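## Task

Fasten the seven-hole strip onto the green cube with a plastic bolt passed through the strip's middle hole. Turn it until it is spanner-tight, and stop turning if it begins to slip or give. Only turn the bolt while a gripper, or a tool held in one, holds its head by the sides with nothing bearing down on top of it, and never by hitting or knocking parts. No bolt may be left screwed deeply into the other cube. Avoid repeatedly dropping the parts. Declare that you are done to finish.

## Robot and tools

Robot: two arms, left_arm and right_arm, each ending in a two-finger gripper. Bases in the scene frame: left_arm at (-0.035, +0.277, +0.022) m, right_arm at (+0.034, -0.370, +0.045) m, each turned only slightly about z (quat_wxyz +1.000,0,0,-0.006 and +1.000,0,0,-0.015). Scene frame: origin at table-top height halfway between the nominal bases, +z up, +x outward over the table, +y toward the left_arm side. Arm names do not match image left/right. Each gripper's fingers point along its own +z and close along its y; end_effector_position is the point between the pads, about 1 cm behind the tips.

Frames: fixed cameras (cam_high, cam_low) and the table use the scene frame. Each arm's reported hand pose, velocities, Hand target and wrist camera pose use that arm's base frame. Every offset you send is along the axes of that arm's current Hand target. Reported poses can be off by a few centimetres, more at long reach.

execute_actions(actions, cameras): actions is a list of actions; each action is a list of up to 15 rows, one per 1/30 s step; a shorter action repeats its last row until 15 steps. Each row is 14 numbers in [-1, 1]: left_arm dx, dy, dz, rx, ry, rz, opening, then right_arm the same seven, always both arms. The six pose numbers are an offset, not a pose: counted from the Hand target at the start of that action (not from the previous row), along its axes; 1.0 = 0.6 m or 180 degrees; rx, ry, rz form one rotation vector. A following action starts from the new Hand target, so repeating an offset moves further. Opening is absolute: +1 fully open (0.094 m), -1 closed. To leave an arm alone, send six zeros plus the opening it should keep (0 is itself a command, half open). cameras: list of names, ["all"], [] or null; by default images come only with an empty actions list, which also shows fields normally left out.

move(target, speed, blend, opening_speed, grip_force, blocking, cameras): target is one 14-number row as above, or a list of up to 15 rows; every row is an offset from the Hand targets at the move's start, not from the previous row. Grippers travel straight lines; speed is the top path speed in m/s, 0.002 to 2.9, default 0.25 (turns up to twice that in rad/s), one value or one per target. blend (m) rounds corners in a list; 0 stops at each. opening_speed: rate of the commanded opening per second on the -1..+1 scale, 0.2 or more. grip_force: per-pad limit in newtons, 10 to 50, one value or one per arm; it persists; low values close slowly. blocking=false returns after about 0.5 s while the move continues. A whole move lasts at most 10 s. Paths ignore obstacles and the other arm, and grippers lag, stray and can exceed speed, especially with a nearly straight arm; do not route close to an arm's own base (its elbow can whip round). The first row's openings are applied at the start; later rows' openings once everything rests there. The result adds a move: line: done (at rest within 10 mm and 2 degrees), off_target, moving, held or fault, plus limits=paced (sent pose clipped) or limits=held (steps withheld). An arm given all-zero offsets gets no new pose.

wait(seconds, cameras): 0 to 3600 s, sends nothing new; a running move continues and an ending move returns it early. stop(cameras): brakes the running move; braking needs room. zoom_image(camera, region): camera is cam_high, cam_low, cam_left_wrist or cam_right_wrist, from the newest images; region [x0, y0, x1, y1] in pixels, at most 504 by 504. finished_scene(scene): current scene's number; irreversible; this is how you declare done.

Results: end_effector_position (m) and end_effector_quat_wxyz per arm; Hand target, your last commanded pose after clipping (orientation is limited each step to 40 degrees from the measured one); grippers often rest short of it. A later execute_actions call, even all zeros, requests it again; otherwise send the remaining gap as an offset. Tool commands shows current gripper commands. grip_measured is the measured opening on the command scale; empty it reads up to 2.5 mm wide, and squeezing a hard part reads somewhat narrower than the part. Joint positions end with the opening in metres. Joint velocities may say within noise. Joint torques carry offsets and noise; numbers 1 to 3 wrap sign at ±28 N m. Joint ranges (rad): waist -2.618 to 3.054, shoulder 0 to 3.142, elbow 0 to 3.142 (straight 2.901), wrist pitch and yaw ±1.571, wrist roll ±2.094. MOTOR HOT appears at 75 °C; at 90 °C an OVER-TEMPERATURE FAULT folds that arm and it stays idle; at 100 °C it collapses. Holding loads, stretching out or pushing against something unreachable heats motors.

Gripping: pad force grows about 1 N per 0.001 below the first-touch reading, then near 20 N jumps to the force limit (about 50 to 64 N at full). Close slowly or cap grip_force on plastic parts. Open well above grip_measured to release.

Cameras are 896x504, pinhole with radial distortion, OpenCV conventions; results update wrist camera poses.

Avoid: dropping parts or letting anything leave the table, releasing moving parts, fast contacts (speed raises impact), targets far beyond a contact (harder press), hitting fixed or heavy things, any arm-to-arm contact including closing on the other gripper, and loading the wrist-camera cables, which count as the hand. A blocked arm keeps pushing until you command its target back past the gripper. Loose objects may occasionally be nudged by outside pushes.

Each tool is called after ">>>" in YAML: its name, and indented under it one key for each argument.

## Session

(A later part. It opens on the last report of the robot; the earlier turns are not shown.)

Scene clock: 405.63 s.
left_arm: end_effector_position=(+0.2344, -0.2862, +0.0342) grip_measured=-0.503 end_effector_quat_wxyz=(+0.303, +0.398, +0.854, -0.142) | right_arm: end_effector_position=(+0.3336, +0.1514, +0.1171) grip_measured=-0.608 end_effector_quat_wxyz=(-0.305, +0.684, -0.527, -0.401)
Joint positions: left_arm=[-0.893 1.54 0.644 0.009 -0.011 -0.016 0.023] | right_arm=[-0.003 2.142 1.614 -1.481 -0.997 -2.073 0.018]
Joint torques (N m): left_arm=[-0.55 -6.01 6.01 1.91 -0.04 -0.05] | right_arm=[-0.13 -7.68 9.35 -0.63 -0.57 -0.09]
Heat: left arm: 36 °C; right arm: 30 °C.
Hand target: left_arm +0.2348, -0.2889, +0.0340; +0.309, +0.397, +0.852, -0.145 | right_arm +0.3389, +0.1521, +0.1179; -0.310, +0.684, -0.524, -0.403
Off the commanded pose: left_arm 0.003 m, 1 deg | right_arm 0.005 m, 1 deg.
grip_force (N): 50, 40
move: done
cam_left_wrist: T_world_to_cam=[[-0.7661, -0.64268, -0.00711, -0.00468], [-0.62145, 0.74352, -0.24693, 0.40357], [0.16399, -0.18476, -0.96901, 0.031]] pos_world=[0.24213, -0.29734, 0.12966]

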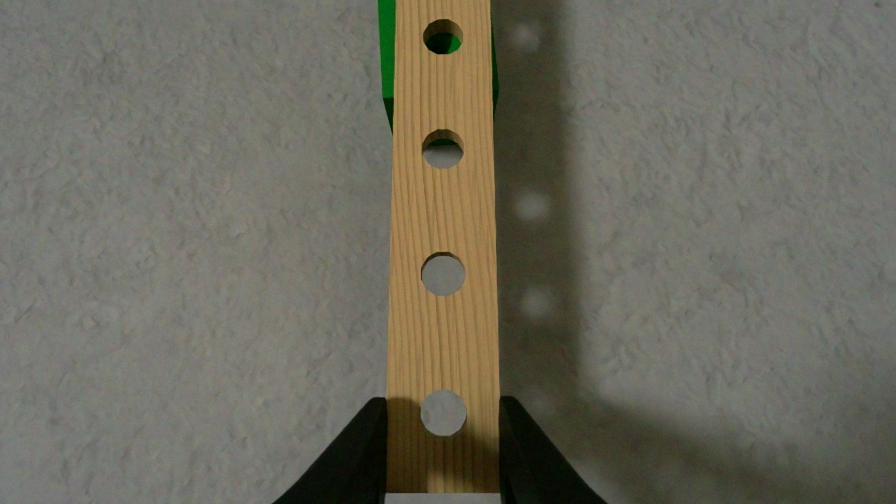

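>>> move:
  target:
    - [-0.02,0.0015,-0.035,0,0,0,-0.65,0,0,0,0,0,0,-0.72]
    - [0.0012,0.0015,0.0062,0,0,0,-0.65,0,0,0,0,0,0,-0.72]
  speed: 0.08
  cameras: ["cam_left_wrist", "cam_low"]

>>> zoom_image:
  camera: "cam_left_wrist"
  region: [420, 10, 470, 60]

>>> zoom_image:
  camera: "cam_left_wrist"
  region: [370, 0, 510, 140]

>>> zoom_image:
  camera: "cam_low"
  region: [420, 180, 540, 240]

Scene clock: 421.83 s.
left_arm: end_effector_position=(+0.2366, -0.2890, +0.0333) grip_measured=-0.503 end_effector_quat_wxyz=(+0.307, +0.398, +0.853, -0.144) | right_arm: end_effector_position=(+0.3336, +0.1514, +0.1171) grip_measured=-0.608 end_effector_quat_wxyz=(-0.305, +0.684, -0.527, -0.401)
Joint positions: left_arm=[-0.893 1.555 0.647 0.028 -0.011 -0.016 0.023] | right_arm=[-0.003 2.142 1.614 -1.481 -0.997 -2.073 0.018]
Joint torques (N m): left_arm=[-0.17 -5.9 5.75 1.89 0 -0.02] | right_arm=[-0.13 -7.68 9.33 -0.63 -0.57 -0.1]
Heat: left arm: 36 °C; right arm: 30 °C.
Hand target: left_arm +0.2367, -0.2898, +0.0307; +0.309, +0.397, +0.852, -0.145 | right_arm +0.3389, +0.1521, +0.1179; -0.310, +0.684, -0.524, -0.403
Off the commanded pose: left_arm 0.003 m, 0 deg | right_arm 0.005 m, 1 deg.
grip_force (N): 50, 40
move: done
cam_left_wrist: T_world_to_cam=[[-0.76601, -0.64279, -0.00702, -0.00479], [-0.6203, 0.74198, -0.25434, 0.40633], [0.1687, -0.19047, -0.96709, 0.02641]] pos_world=[0.24392, -0.29954, 0.12885]
Images, in order (width x height): cam_low 896x504, cam_left_wrist 896x504.

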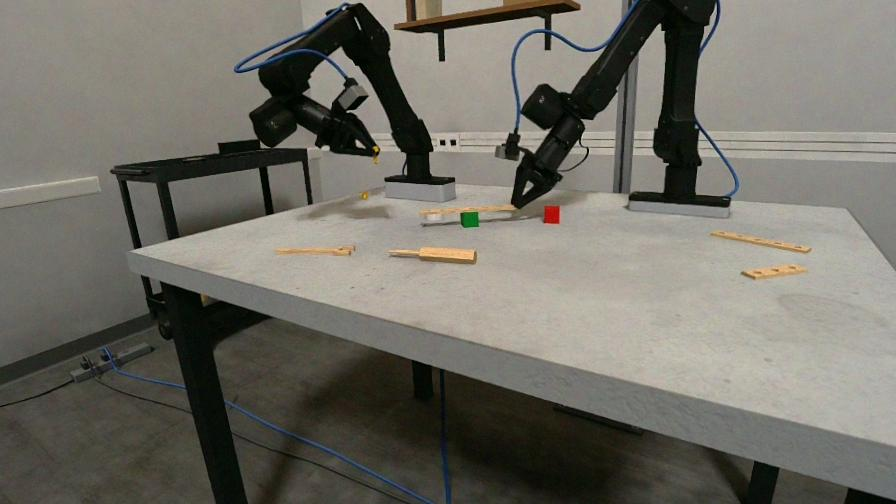

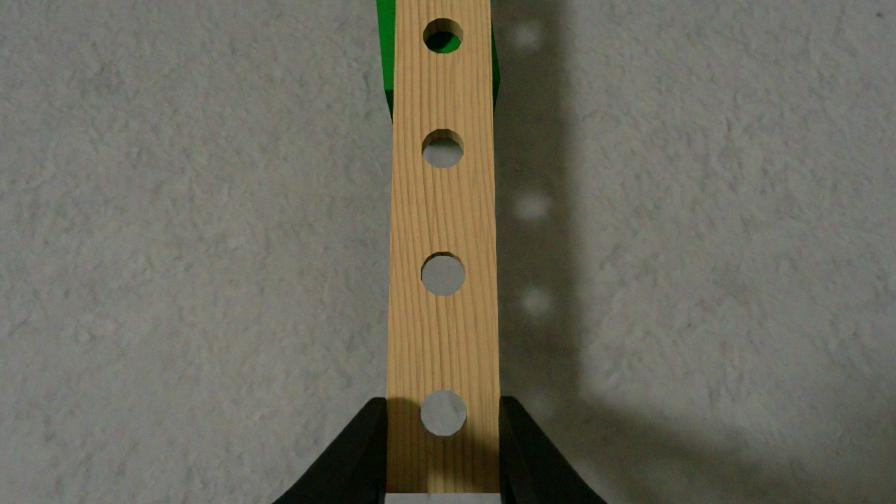

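Scaled by 10.080.

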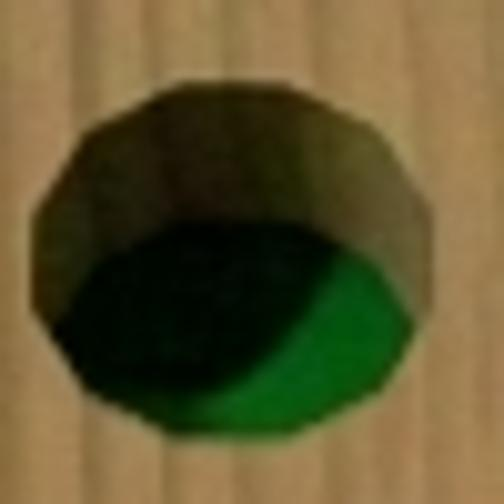

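Scaled by 3.600.

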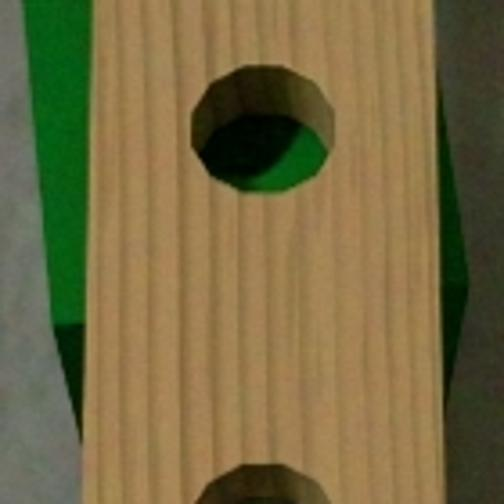

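Scaled by 4.200.

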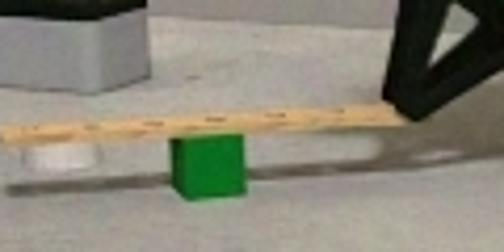

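>>> move:
  target:
    - [-0.0222,0.0022,-0.031,0,0,0,-0.65,0,0,0,0,0,0,-0.72]
    - [-0.003,0.0022,0.004,0,0,0,-0.65,0,0,0,0,0,0,-0.72]
  speed: 0.08
  cameras: ["cam_left_wrist", "cam_low"]

>>> zoom_image:
  camera: "cam_left_wrist"
  region: [420, 10, 470, 60]

>>> zoom_image:
  camera: "cam_low"
  region: [420, 180, 540, 240]

Scene clock: 428.10 s.
left_arm: end_effector_position=(+0.2386, -0.2915, +0.0329) grip_measured=-0.503 end_effector_quat_wxyz=(+0.307, +0.398, +0.852, -0.144) | right_arm: end_effector_position=(+0.3336, +0.1514, +0.1171) grip_measured=-0.608 end_effector_quat_wxyz=(-0.305, +0.684, -0.527, -0.401)
Joint positions: left_arm=[-0.893 1.568 0.656 0.033 -0.011 -0.016 0.023] | right_arm=[-0.003 2.142 1.614 -1.481 -0.997 -2.073 0.018]
Joint torques (N m): left_arm=[0.27 -6.05 5.71 1.9 0 0.01] | right_arm=[-0.13 -7.66 9.33 -0.62 -0.56 -0.09]
Heat: left arm: 36 °C; right arm: 30 °C.
Hand target: left_arm +0.2396, -0.2912, +0.0300; +0.309, +0.397, +0.852, -0.145 | right_arm +0.3389, +0.1521, +0.1179; -0.310, +0.684, -0.524, -0.403
Off the commanded pose: left_arm 0.003 m, 0 deg | right_arm 0.005 m, 1 deg.
grip_force (N): 50, 40
move: done
cam_left_wrist: T_world_to_cam=[[-0.76603, -0.64277, -0.00701, -0.00488], [-0.62003, 0.74172, -0.25577, 0.40906], [0.1696, -0.19158, -0.96671, 0.02458]] pos_world=[0.24572, -0.30184, 0.12835]
Images, in order (width x height): cam_low 896x504, cam_left_wrist 896x504.

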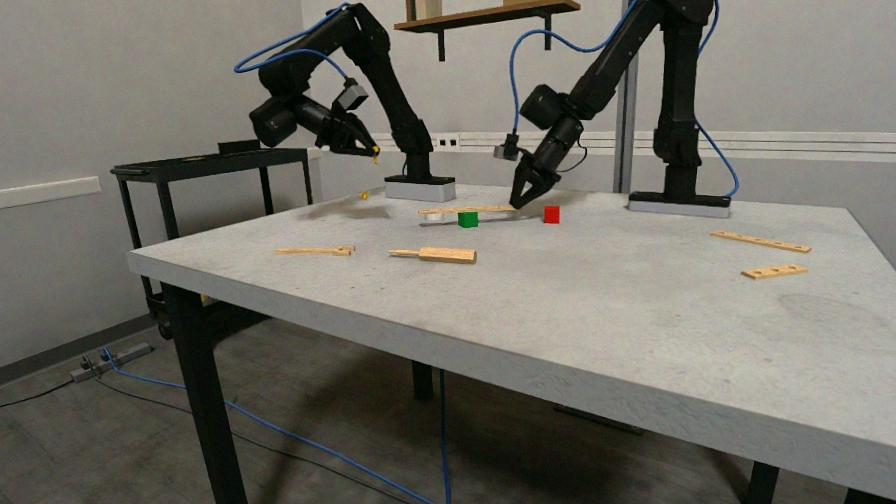

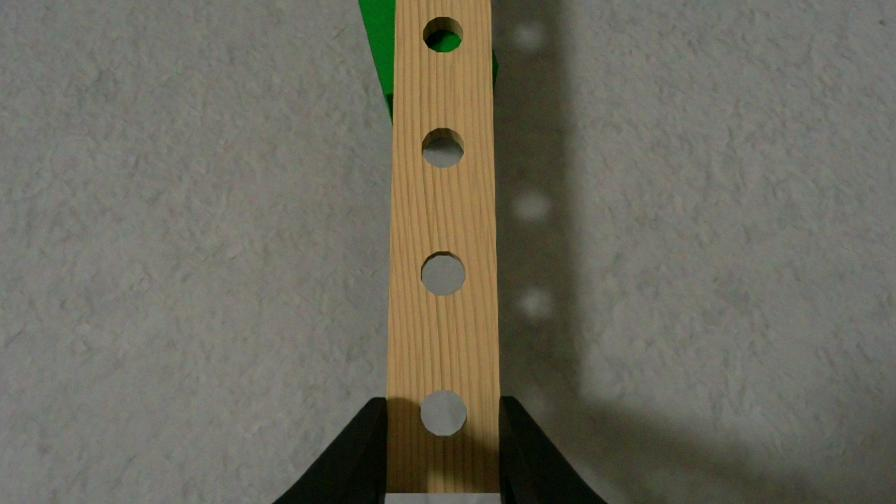

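Scaled by 10.080.

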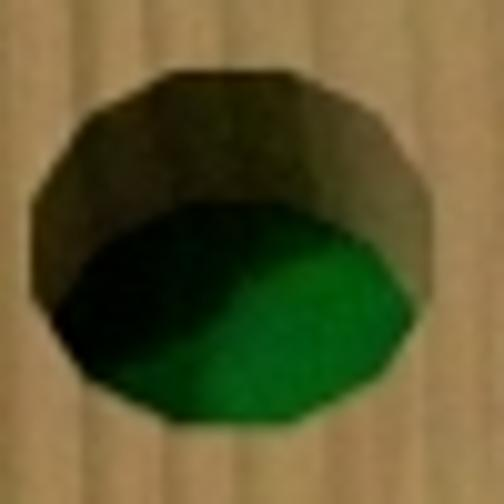

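Scaled by 4.200.

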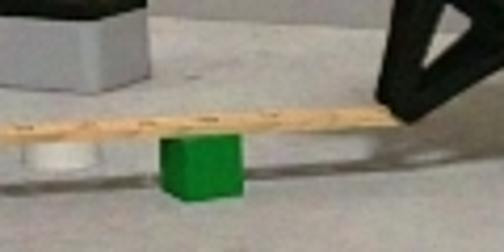

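>>> move:
  target:
    - [-0.03,0,-0.035,0,0,0,-0.65,0,0,0,0,0,0,-0.72]
    - [-0.0118,0,-0.014,0,0,0,-0.65,0,0,0,0,0,0,-0.72]
  speed: 0.08
  cameras: ["cam_left_wrist"]

>>> zoom_image:
  camera: "cam_left_wrist"
  region: [420, 10, 470, 60]

>>> zoom_image:
  camera: "cam_left_wrist"
  region: [350, 0, 530, 140]

Scene clock: 435.97 s.
left_arm: end_effector_position=(+0.2371, -0.2896, +0.0410) grip_measured=-0.503 end_effector_quat_wxyz=(+0.302, +0.399, +0.854, -0.142) | right_arm: end_effector_position=(+0.3336, +0.1514, +0.1171) grip_measured=-0.608 end_effector_quat_wxyz=(-0.305, +0.684, -0.527, -0.401)
Joint positions: left_arm=[-0.893 1.538 0.677 -0.028 -0.011 -0.016 0.023] | right_arm=[-0.003 2.142 1.614 -1.481 -0.997 -2.073 0.018]
Joint torques (N m): left_arm=[0.35 -6.16 6.19 1.93 0.02 0.01] | right_arm=[-0.12 -7.68 9.35 -0.63 -0.57 -0.09]
Heat: left arm: 36 °C; right arm: 30 °C.
Hand target: left_arm +0.2397, -0.2913, +0.0411; +0.309, +0.397, +0.852, -0.145 | right_arm +0.3389, +0.1521, +0.1179; -0.310, +0.684, -0.524, -0.403
Off the commanded pose: left_arm 0.003 m, 1 deg | right_arm 0.005 m, 1 deg.
grip_force (N): 50, 40
move: done
cam_left_wrist: T_world_to_cam=[[-0.76609, -0.64269, -0.00727, -0.00472], [-0.6218, 0.74396, -0.24471, 0.40946], [0.16268, -0.18295, -0.96957, 0.03724]] pos_world=[0.24493, -0.30084, 0.13626]

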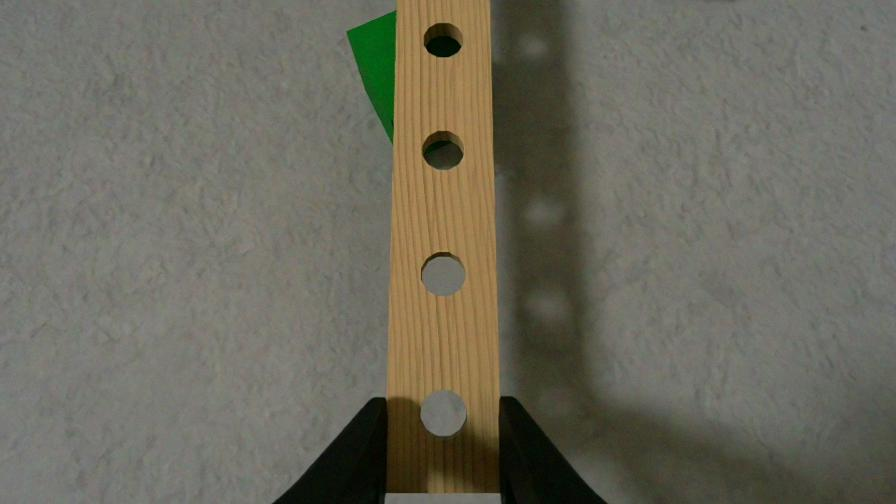

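Scaled by 10.080.

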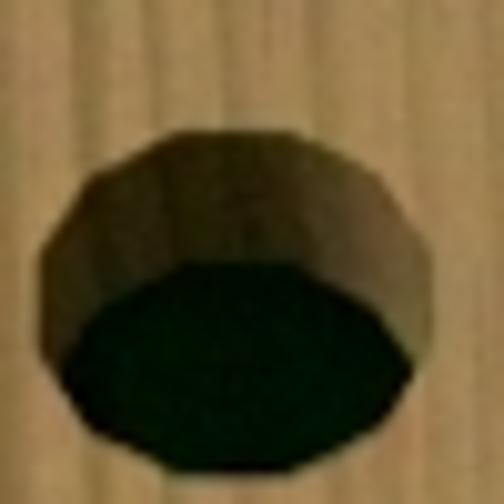

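Scaled by 2.800.

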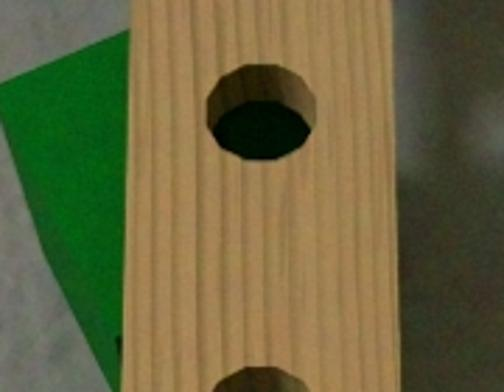

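>>> move:
  target:
    - [-0.0417,0.0148,-0.0303,0,0,0,-0.65,0,0,0,0,0,0,-0.72]
    - [-0.0095,0.0148,0.008,0,0,0,-0.65,0,0,0,0,0,0,-0.72]
  speed: 0.08
  cameras: ["cam_left_wrist"]

>>> zoom_image:
  camera: "cam_left_wrist"
  region: [420, 10, 470, 60]

>>> zoom_image:
  camera: "cam_left_wrist"
  region: [350, 0, 530, 140]

Scene clock: 446.80 s.
left_arm: end_effector_position=(+0.2481, -0.2887, +0.0394) grip_measured=-0.503 end_effector_quat_wxyz=(+0.301, +0.397, +0.856, -0.140) | right_arm: end_effector_position=(+0.3336, +0.1514, +0.1171) grip_measured=-0.608 end_effector_quat_wxyz=(-0.305, +0.684, -0.527, -0.401)
Joint positions: left_arm=[-0.861 1.568 0.702 -0.028 0.005 0.007 0.023] | right_arm=[-0.003 2.142 1.614 -1.481 -0.997 -2.073 0.018]
Joint torques (N m): left_arm=[0.54 -6.64 6.37 1.93 0.09 0.03] | right_arm=[-0.12 -7.68 9.33 -0.63 -0.57 -0.09]
Heat: left arm: 36 °C; right arm: 30 °C.
Hand target: left_arm +0.2512, -0.2912, +0.0410; +0.309, +0.397, +0.852, -0.145 | right_arm +0.3389, +0.1521, +0.1179; -0.310, +0.684, -0.524, -0.403
Off the commanded pose: left_arm 0.004 m, 1 deg | right_arm 0.005 m, 1 deg.
grip_force (N): 50, 40
move: done
cam_left_wrist: T_world_to_cam=[[-0.76345, -0.64581, -0.00886, 0.00276], [-0.6253, 0.7425, -0.24021, 0.41551], [0.16171, -0.17785, -0.97068, 0.03589]] pos_world=[0.25612, -0.30035, 0.13467]

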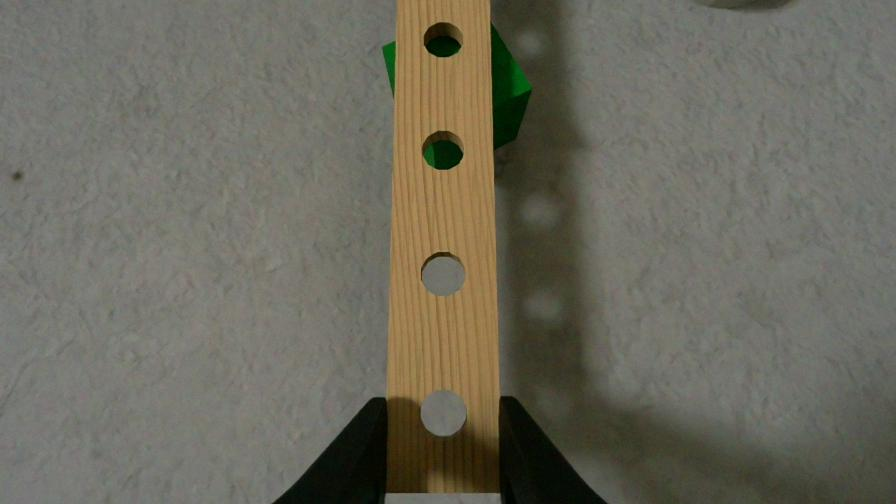

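Scaled by 10.080.

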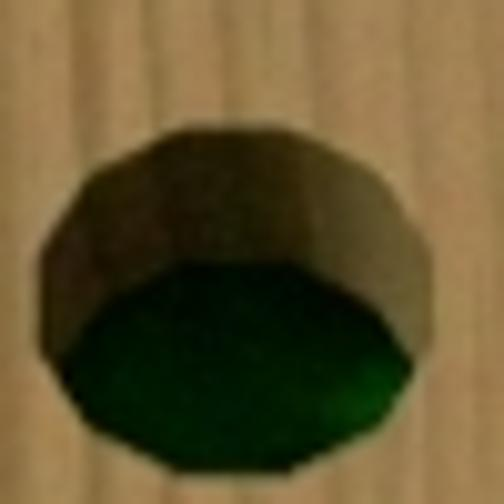

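Scaled by 2.800.

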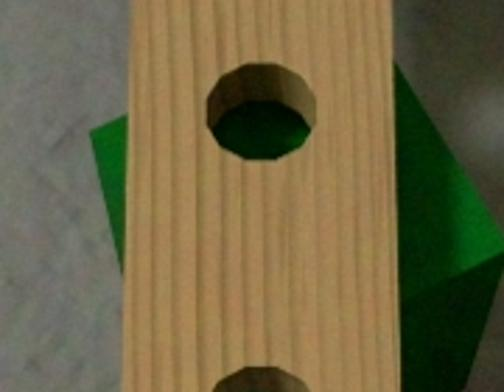

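>>> move:
  target:
    - [-0.0322,-0.0052,-0.0383,0,0,0,-0.65,0,0,0,0,0,0,-0.72]
    - [0.0016,-0.0052,0.0013,0,0,0,-0.65,0,0,0,0,0,0,-0.72]
  speed: 0.08
  cameras: ["cam_left_wrist"]

>>> zoom_image:
  camera: "cam_left_wrist"
  region: [420, 10, 470, 60]

>>> zoom_image:
  camera: "cam_left_wrist"
  region: [360, 0, 540, 140]

Scene clock: 457.40 s.
left_arm: end_effector_position=(+0.2480, -0.2885, +0.0383) grip_measured=-0.503 end_effector_quat_wxyz=(+0.301, +0.397, +0.855, -0.140) | right_arm: end_effector_position=(+0.3336, +0.1514, +0.1171) grip_measured=-0.608 end_effector_quat_wxyz=(-0.305, +0.684, -0.527, -0.401)
Joint positions: left_arm=[-0.861 1.571 0.699 -0.022 0.005 0.007 0.023] | right_arm=[-0.003 2.142 1.614 -1.481 -0.997 -2.073 0.018]
Joint torques (N m): left_arm=[-0.58 -6.56 6.3 1.89 -0.01 -0.03] | right_arm=[-0.12 -7.69 9.33 -0.62 -0.57 -0.1]
Heat: left arm: 36 °C; right arm: 30 °C.
Hand target: left_arm +0.2487, -0.2930, +0.0398; +0.309, +0.397, +0.852, -0.145 | right_arm +0.3389, +0.1521, +0.1179; -0.310, +0.684, -0.524, -0.403
Off the commanded pose: left_arm 0.005 m, 1 deg | right_arm 0.005 m, 1 deg.
grip_force (N): 50, 40
move: done
cam_left_wrist: T_world_to_cam=[[-0.76349, -0.64576, -0.00891, 0.00284], [-0.62517, 0.74246, -0.24063, 0.41505], [0.16201, -0.17815, -0.97057, 0.03469]] pos_world=[0.25602, -0.30015, 0.13357]

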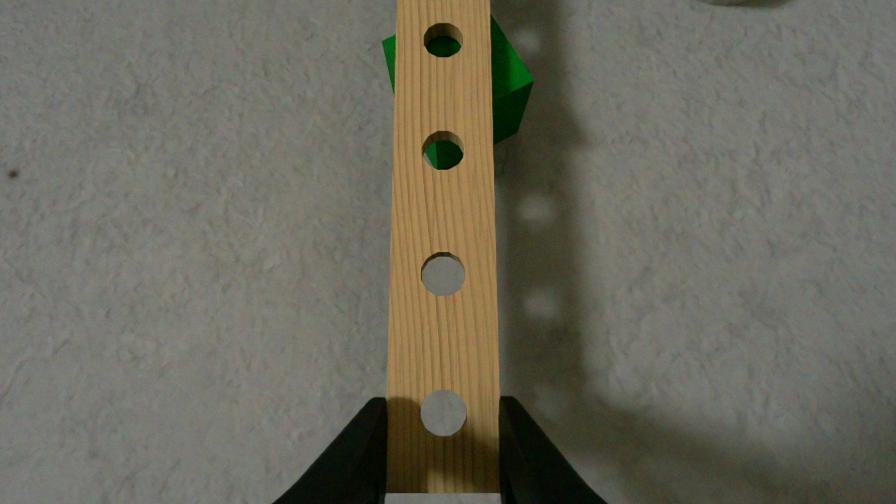

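Scaled by 10.080.

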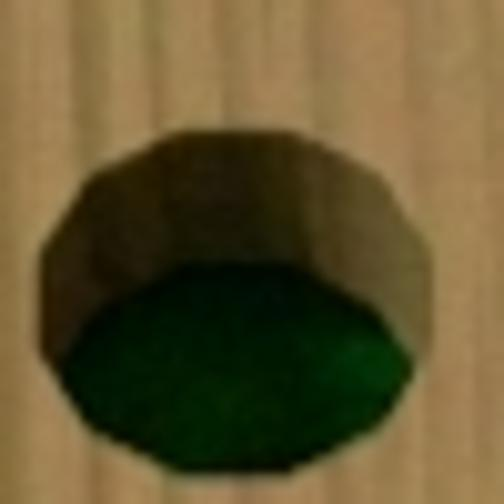

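Scaled by 2.800.

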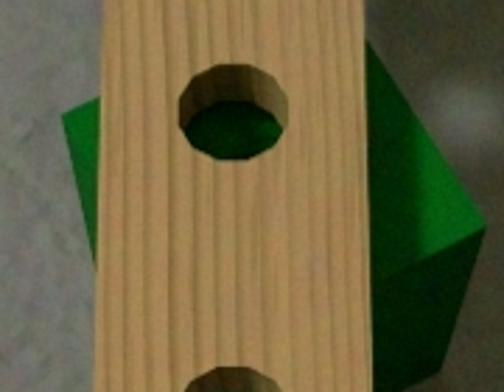

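>>> move:
  target:
    - [-0.0322,0.018,-0.0383,0,0,0,-0.65,0,0,0,0,0,0,-0.72]
    - [-0.0322,-0.0025,-0.0383,0,0,0,-0.65,0,0,0,0,0,0,-0.72]
    - [0.0016,-0.0025,0.0013,0,0,0,-0.65,0,0,0,0,0,0,-0.72]
  speed: 0.08
  cameras: ["cam_left_wrist"]

>>> zoom_image:
  camera: "cam_left_wrist"
  region: [420, 10, 470, 60]

>>> zoom_image:
  camera: "cam_left_wrist"
  region: [360, 0, 540, 140]

Scene clock: 465.77 s.
left_arm: end_effector_position=(+0.2447, -0.2912, +0.0374) grip_measured=-0.503 end_effector_quat_wxyz=(+0.300, +0.401, +0.854, -0.143) | right_arm: end_effector_position=(+0.3336, +0.1514, +0.1171) grip_measured=-0.608 end_effector_quat_wxyz=(-0.305, +0.684, -0.527, -0.401)
Joint positions: left_arm=[-0.871 1.573 0.696 -0.016 0.008 0.004 0.023] | right_arm=[-0.003 2.142 1.614 -1.481 -0.997 -2.073 0.018]
Joint torques (N m): left_arm=[-0.2 -6.57 6.17 1.9 -0.05 -0.04] | right_arm=[-0.13 -7.68 9.32 -0.62 -0.57 -0.09]
Heat: left arm: 37 °C; right arm: 30 °C.
Hand target: left_arm +0.2474, -0.2939, +0.0386; +0.309, +0.397, +0.852, -0.145 | right_arm +0.3389, +0.1521, +0.1179; -0.310, +0.684, -0.524, -0.403
Off the commanded pose: left_arm 0.004 m, 1 deg | right_arm 0.005 m, 1 deg.
grip_force (N): 50, 40
move: done
cam_left_wrist: T_world_to_cam=[[-0.7693, -0.63887, -0.00461, 0.00191], [-0.61914, 0.74727, -0.24135, 0.4147], [0.15763, -0.18282, -0.97043, 0.03357]] pos_world=[0.25293, -0.30254, 0.13267]

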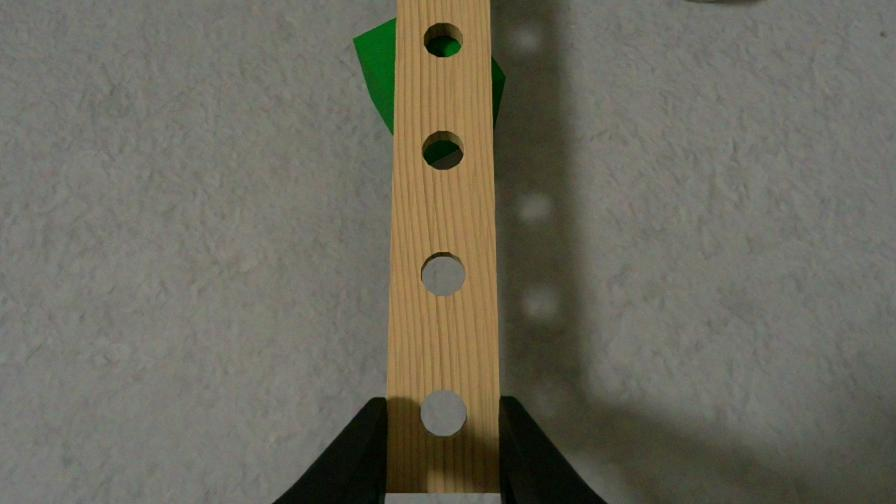

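Scaled by 10.080.

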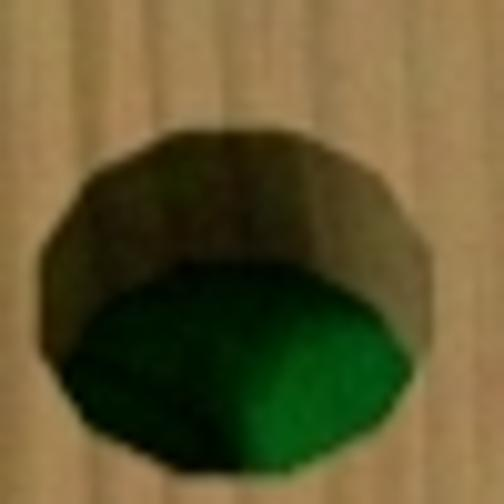

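Scaled by 2.800.

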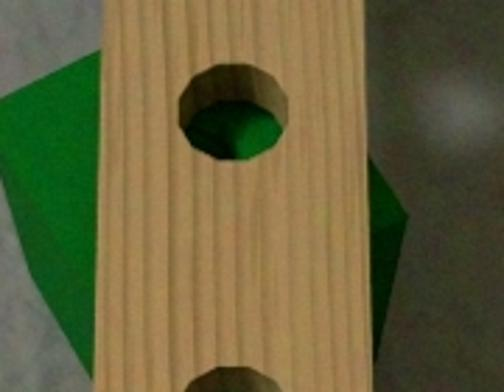

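>>> move:
  target:
    - [-0.0322,0.018,-0.0383,0,0,0,-0.65,0,0,0,0,0,0,-0.72]
    - [-0.0354,0.0067,-0.0355,0,0,0,-0.65,0,0,0,0,0,0,-0.72]
    - [-0.0020,0.0067,0.0038,0,0,0,-0.65,0,0,0,0,0,0,-0.72]
  speed: 0.08
  cameras: ["cam_left_wrist"]

>>> zoom_image:
  camera: "cam_left_wrist"
  region: [420, 10, 470, 60]

>>> zoom_image:
  camera: "cam_left_wrist"
  region: [360, 0, 540, 140]

Scene clock: 477.93 s.
left_arm: end_effector_position=(+0.2499, -0.2904, +0.0369) grip_measured=-0.503 end_effector_quat_wxyz=(+0.301, +0.400, +0.854, -0.143) | right_arm: end_effector_position=(+0.3336, +0.1514, +0.1171) grip_measured=-0.608 end_effector_quat_wxyz=(-0.305, +0.684, -0.527, -0.401)
Joint positions: left_arm=[-0.855 1.584 0.704 -0.011 0.017 0.015 0.023] | right_arm=[-0.003 2.142 1.614 -1.481 -0.997 -2.073 0.018]
Joint torques (N m): left_arm=[-0.29 -6.68 6.12 1.9 -0.07 -0.06] | right_arm=[-0.12 -7.68 9.35 -0.63 -0.57 -0.09]
Heat: left arm: 37 °C; right arm: 30 °C.
Hand target: left_arm +0.2520, -0.2932, +0.0376; +0.309, +0.397, +0.852, -0.145 | right_arm +0.3389, +0.1521, +0.1179; -0.310, +0.684, -0.524, -0.403
Off the commanded pose: left_arm 0.003 m, 1 deg | right_arm 0.005 m, 1 deg.
grip_force (N): 50, 40
move: done
cam_left_wrist: T_world_to_cam=[[-0.76823, -0.64016, -0.00439, 0.00571], [-0.62017, 0.7459, -0.24296, 0.41715], [0.15881, -0.18392, -0.97003, 0.03185]] pos_world=[0.25803, -0.30164, 0.13227]

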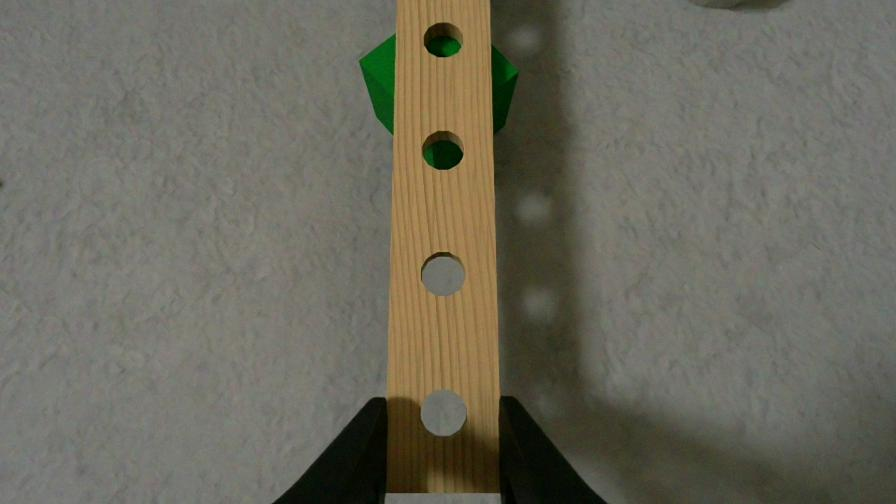

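Scaled by 10.080.

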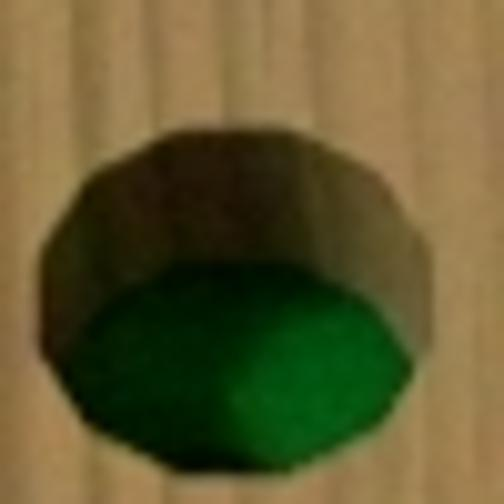

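Scaled by 2.800.

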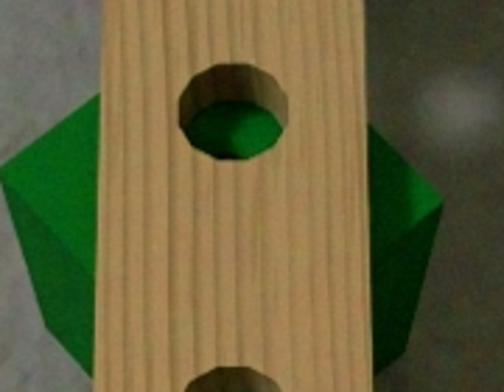

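>>> move:
  target:
    - [-0.0322,0.022,-0.0383,0,0,0,-0.65,0,0,0,0,0,0,-0.72]
    - [-0.0322,0.0025,-0.0383,0,0,0,-0.65,0,0,0,0,0,0,-0.72]
    - [-0.0011,0.0025,-0.0086,0,0,0,-0.65,0,0,0,0,0,0,-0.72]
  speed: 0.08
  cameras: ["cam_left_wrist"]

>>> zoom_image:
  camera: "cam_left_wrist"
  region: [420, 10, 470, 60]

>>> zoom_image:
  camera: "cam_left_wrist"
  region: [350, 0, 530, 140]

Scene clock: 489.53 s.
left_arm: end_effector_position=(+0.2486, -0.2873, +0.0406) grip_measured=-0.503 end_effector_quat_wxyz=(+0.300, +0.400, +0.854, -0.143) | right_arm: end_effector_position=(+0.3336, +0.1514, +0.1171) grip_measured=-0.608 end_effector_quat_wxyz=(-0.305, +0.684, -0.527, -0.401)
Joint positions: left_arm=[-0.85 1.562 0.701 -0.032 0.021 0.019 0.023] | right_arm=[-0.003 2.142 1.614 -1.481 -0.997 -2.073 0.018]
Joint torques (N m): left_arm=[-0.28 -6.64 6.32 1.9 -0.05 -0.06] | right_arm=[-0.13 -7.66 9.33 -0.63 -0.57 -0.09]
Heat: left arm: 37 °C; right arm: 30 °C.
Hand target: left_arm +0.2513, -0.2899, +0.0419; +0.309, +0.397, +0.852, -0.145 | right_arm +0.3389, +0.1521, +0.1179; -0.310, +0.684, -0.524, -0.403
Off the commanded pose: left_arm 0.004 m, 1 deg | right_arm 0.005 m, 1 deg.
grip_force (N): 50, 40
move: done
cam_left_wrist: T_world_to_cam=[[-0.76911, -0.6391, -0.00429, 0.00726], [-0.61944, 0.74708, -0.24117, 0.41497], [0.15734, -0.18283, -0.97047, 0.03685]] pos_world=[0.25683, -0.29864, 0.13587]

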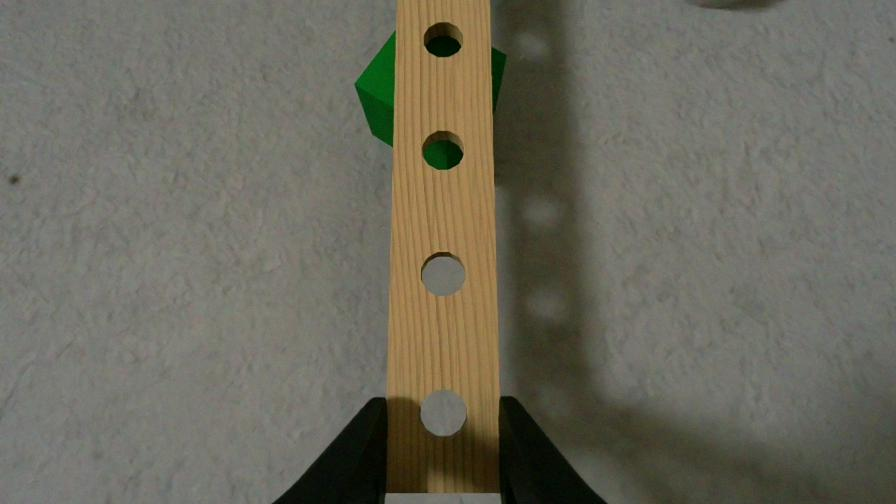

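Scaled by 10.080.

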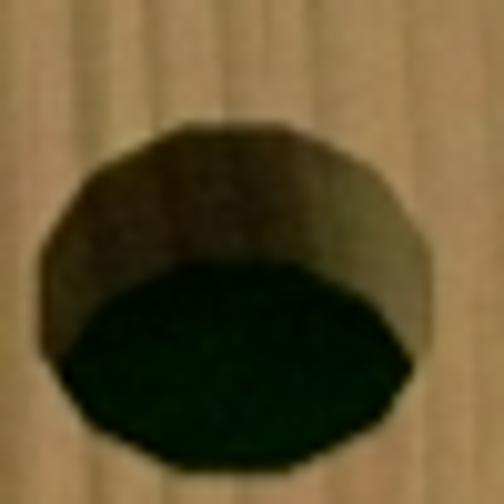

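Scaled by 2.800.

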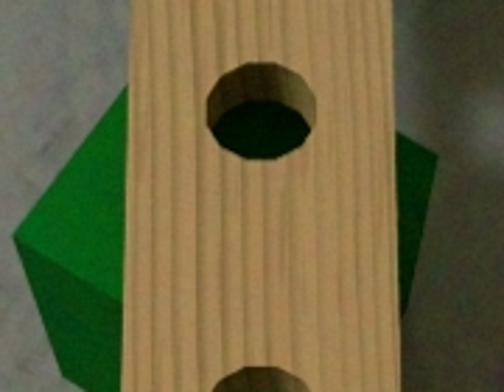

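>>> move:
  target:
    - [-0.0322,0,-0.0383,0,0,0,-0.65,0,0,0,0,0,0,-0.72]
    - [-0.0322,0.026,-0.0383,0,0,0,-0.65,0,0,0,0,0,0,-0.72]
    - [-0.0310,0.0063,-0.0394,0,0,0,-0.65,0,0,0,0,0,0,-0.72]
    - [0.0012,0.0063,-0.0011,0,0,0,-0.65,0,0,0,0,0,0,-0.72]
  speed: 0.08
  cameras: ["cam_left_wrist"]

>>> zoom_image:
  camera: "cam_left_wrist"
  region: [420, 10, 470, 60]

>>> zoom_image:
  camera: "cam_left_wrist"
  region: [350, 0, 530, 140]

Scene clock: 499.13 s.
left_arm: end_effector_position=(+0.2509, -0.2839, +0.0404) grip_measured=-0.503 end_effector_quat_wxyz=(+0.300, +0.400, +0.854, -0.143) | right_arm: end_effector_position=(+0.3336, +0.1514, +0.1171) grip_measured=-0.608 end_effector_quat_wxyz=(-0.305, +0.684, -0.527, -0.401)
Joint positions: left_arm=[-0.835 1.559 0.698 -0.033 0.03 0.03 0.023] | right_arm=[-0.003 2.142 1.614 -1.481 -0.997 -2.073 0.018]
Joint torques (N m): left_arm=[-0.24 -6.52 6.26 1.93 -0.04 -0.06] | right_arm=[-0.12 -7.68 9.33 -0.63 -0.57 -0.09]
Heat: left arm: 37 °C; right arm: 31 °C.
Hand target: left_arm +0.2537, -0.2868, +0.0421; +0.310, +0.397, +0.852, -0.145 | right_arm +0.3389, +0.1521, +0.1179; -0.310, +0.684, -0.524, -0.403
Off the commanded pose: left_arm 0.004 m, 1 deg | right_arm 0.005 m, 1 deg.
grip_force (N): 50, 40
move: done
cam_left_wrist: T_world_to_cam=[[-0.7689, -0.63935, -0.00439, 0.01102], [-0.61973, 0.74697, -0.24077, 0.41387], [0.15721, -0.18241, -0.97057, 0.03707]] pos_world=[0.25913, -0.29534, 0.13567]

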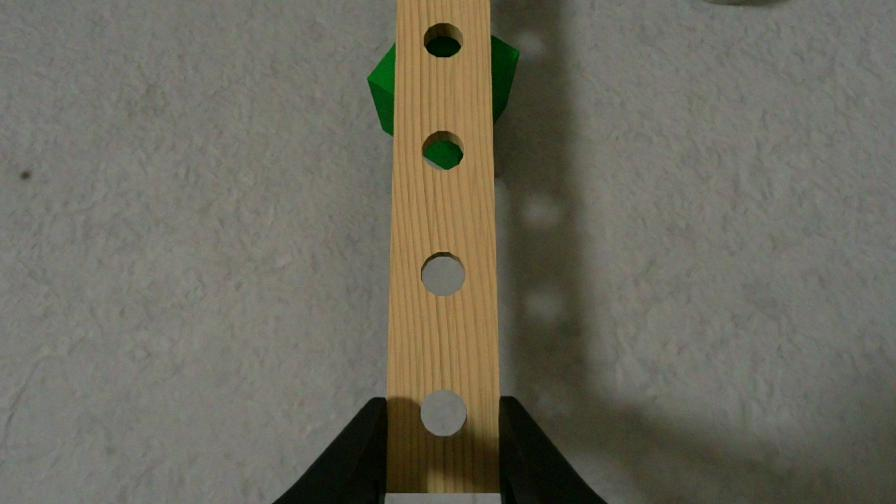

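Scaled by 10.080.

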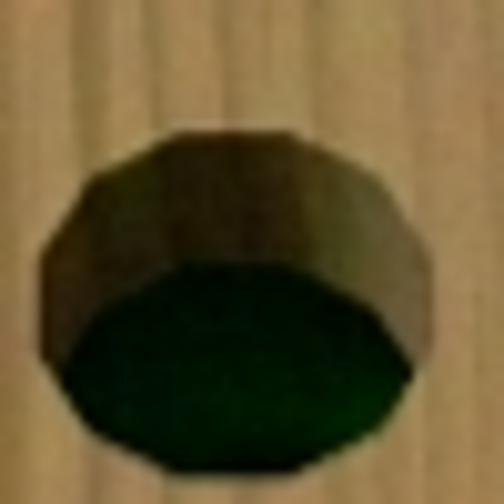

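Scaled by 2.800.

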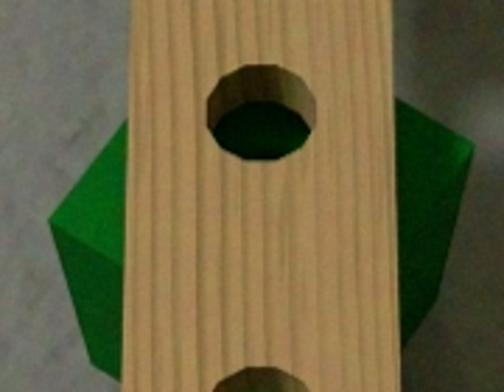

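>>> move:
  target:
    - [0.0068,0,0.0081,0,0,0,-0.65,0,0,0,0,0,0,-0.72]
  speed: 0.05
  cameras: ["cam_left_wrist","cam_low","cam_right_wrist"]

>>> zoom_image:
  camera: "cam_left_wrist"
  region: [420, 10, 470, 60]

>>> zoom_image:
  camera: "cam_right_wrist"
  region: [250, 60, 420, 320]

Scene clock: 505.27 s.
left_arm: end_effector_position=(+0.2517, -0.2849, +0.0357) grip_measured=-0.503 end_effector_quat_wxyz=(+0.302, +0.400, +0.853, -0.144) | right_arm: end_effector_position=(+0.3336, +0.1514, +0.1171) grip_measured=-0.608 end_effector_quat_wxyz=(-0.305, +0.684, -0.527, -0.401)
Joint positions: left_arm=[-0.835 1.576 0.687 -0.001 0.03 0.03 0.023] | right_arm=[-0.003 2.142 1.614 -1.481 -0.997 -2.073 0.018]
Joint torques (N m): left_arm=[-0.24 -6.43 6.11 1.9 -0.05 -0.06] | right_arm=[-0.13 -7.68 9.35 -0.63 -0.57 -0.09]
Heat: left arm: 37 °C; right arm: 31 °C.
Hand target: left_arm +0.2537, -0.2868, +0.0356; +0.309, +0.397, +0.852, -0.145 | right_arm +0.3389, +0.1521, +0.1179; -0.310, +0.684, -0.524, -0.403
Off the commanded pose: left_arm 0.003 m, 1 deg | right_arm 0.005 m, 1 deg.
grip_force (N): 50, 40
move: done
cam_left_wrist: T_world_to_cam=[[-0.76869, -0.63961, -0.00439, 0.01094], [-0.61921, 0.74585, -0.24555, 0.41374], [0.16033, -0.18603, -0.96937, 0.03035]] pos_world=[0.25973, -0.29594, 0.13106]
cam_right_wrist: T_world_to_cam=[[0.95857, 0.28414, -0.02029, -0.35798], [0.21563, -0.77029, -0.60013, 0.15337], [-0.18615, 0.57089, -0.79965, 0.15408]] pos_world=[0.33876, 0.13189, 0.20799]
Images, in order (width x height): cam_low 896x504, cam_left_wrist 896x504, cam_right_wrist 896x504.

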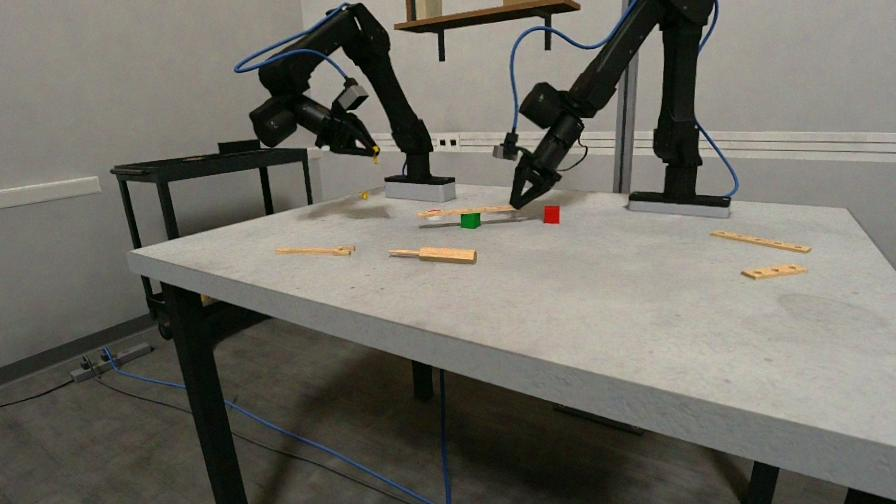

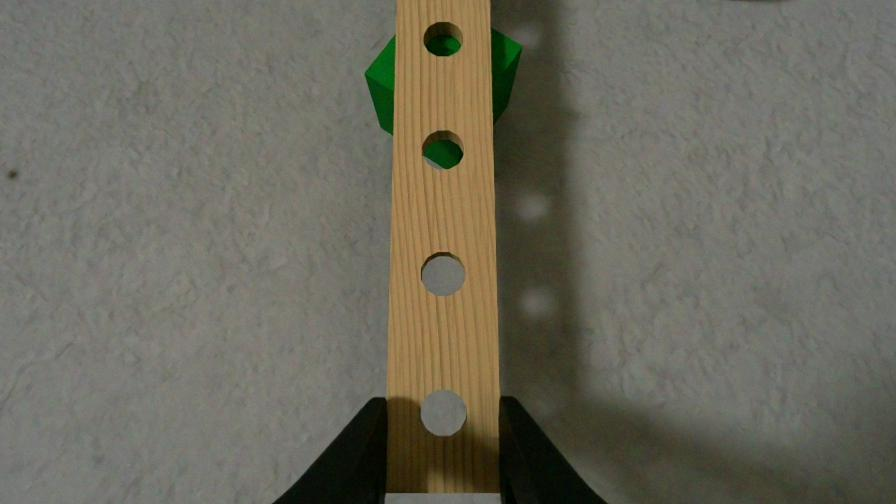

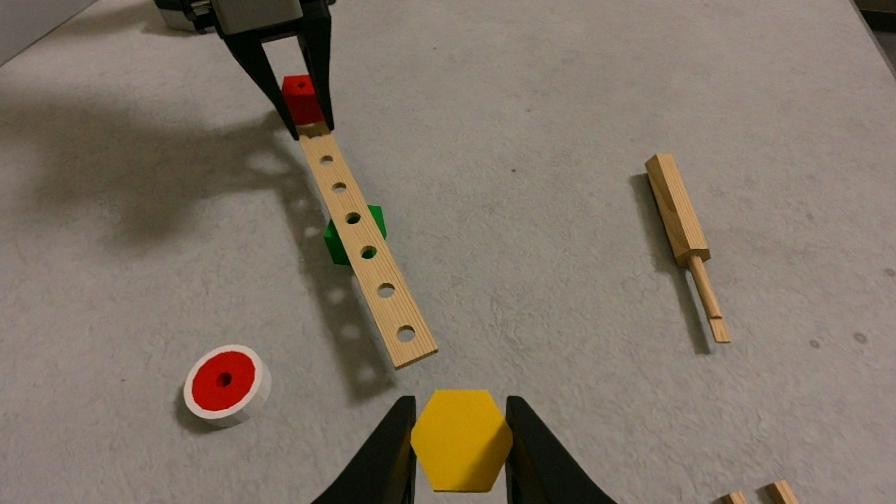

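Scaled by 10.080.

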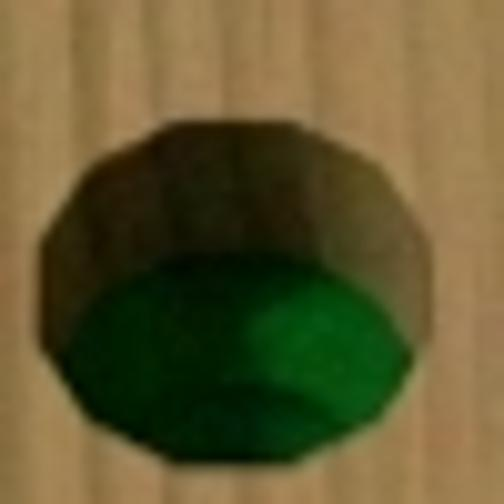

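Scaled by 1.938.

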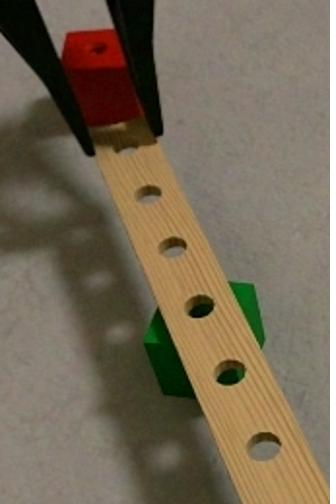

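>>> zoom_image:
  camera: "cam_right_wrist"
  region: [335, 195, 395, 255]

Scaled by 8.400.

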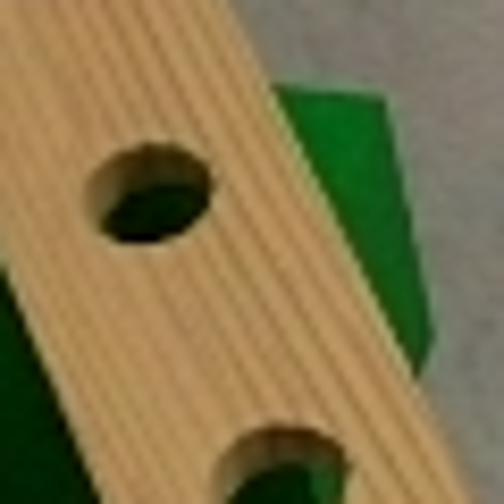

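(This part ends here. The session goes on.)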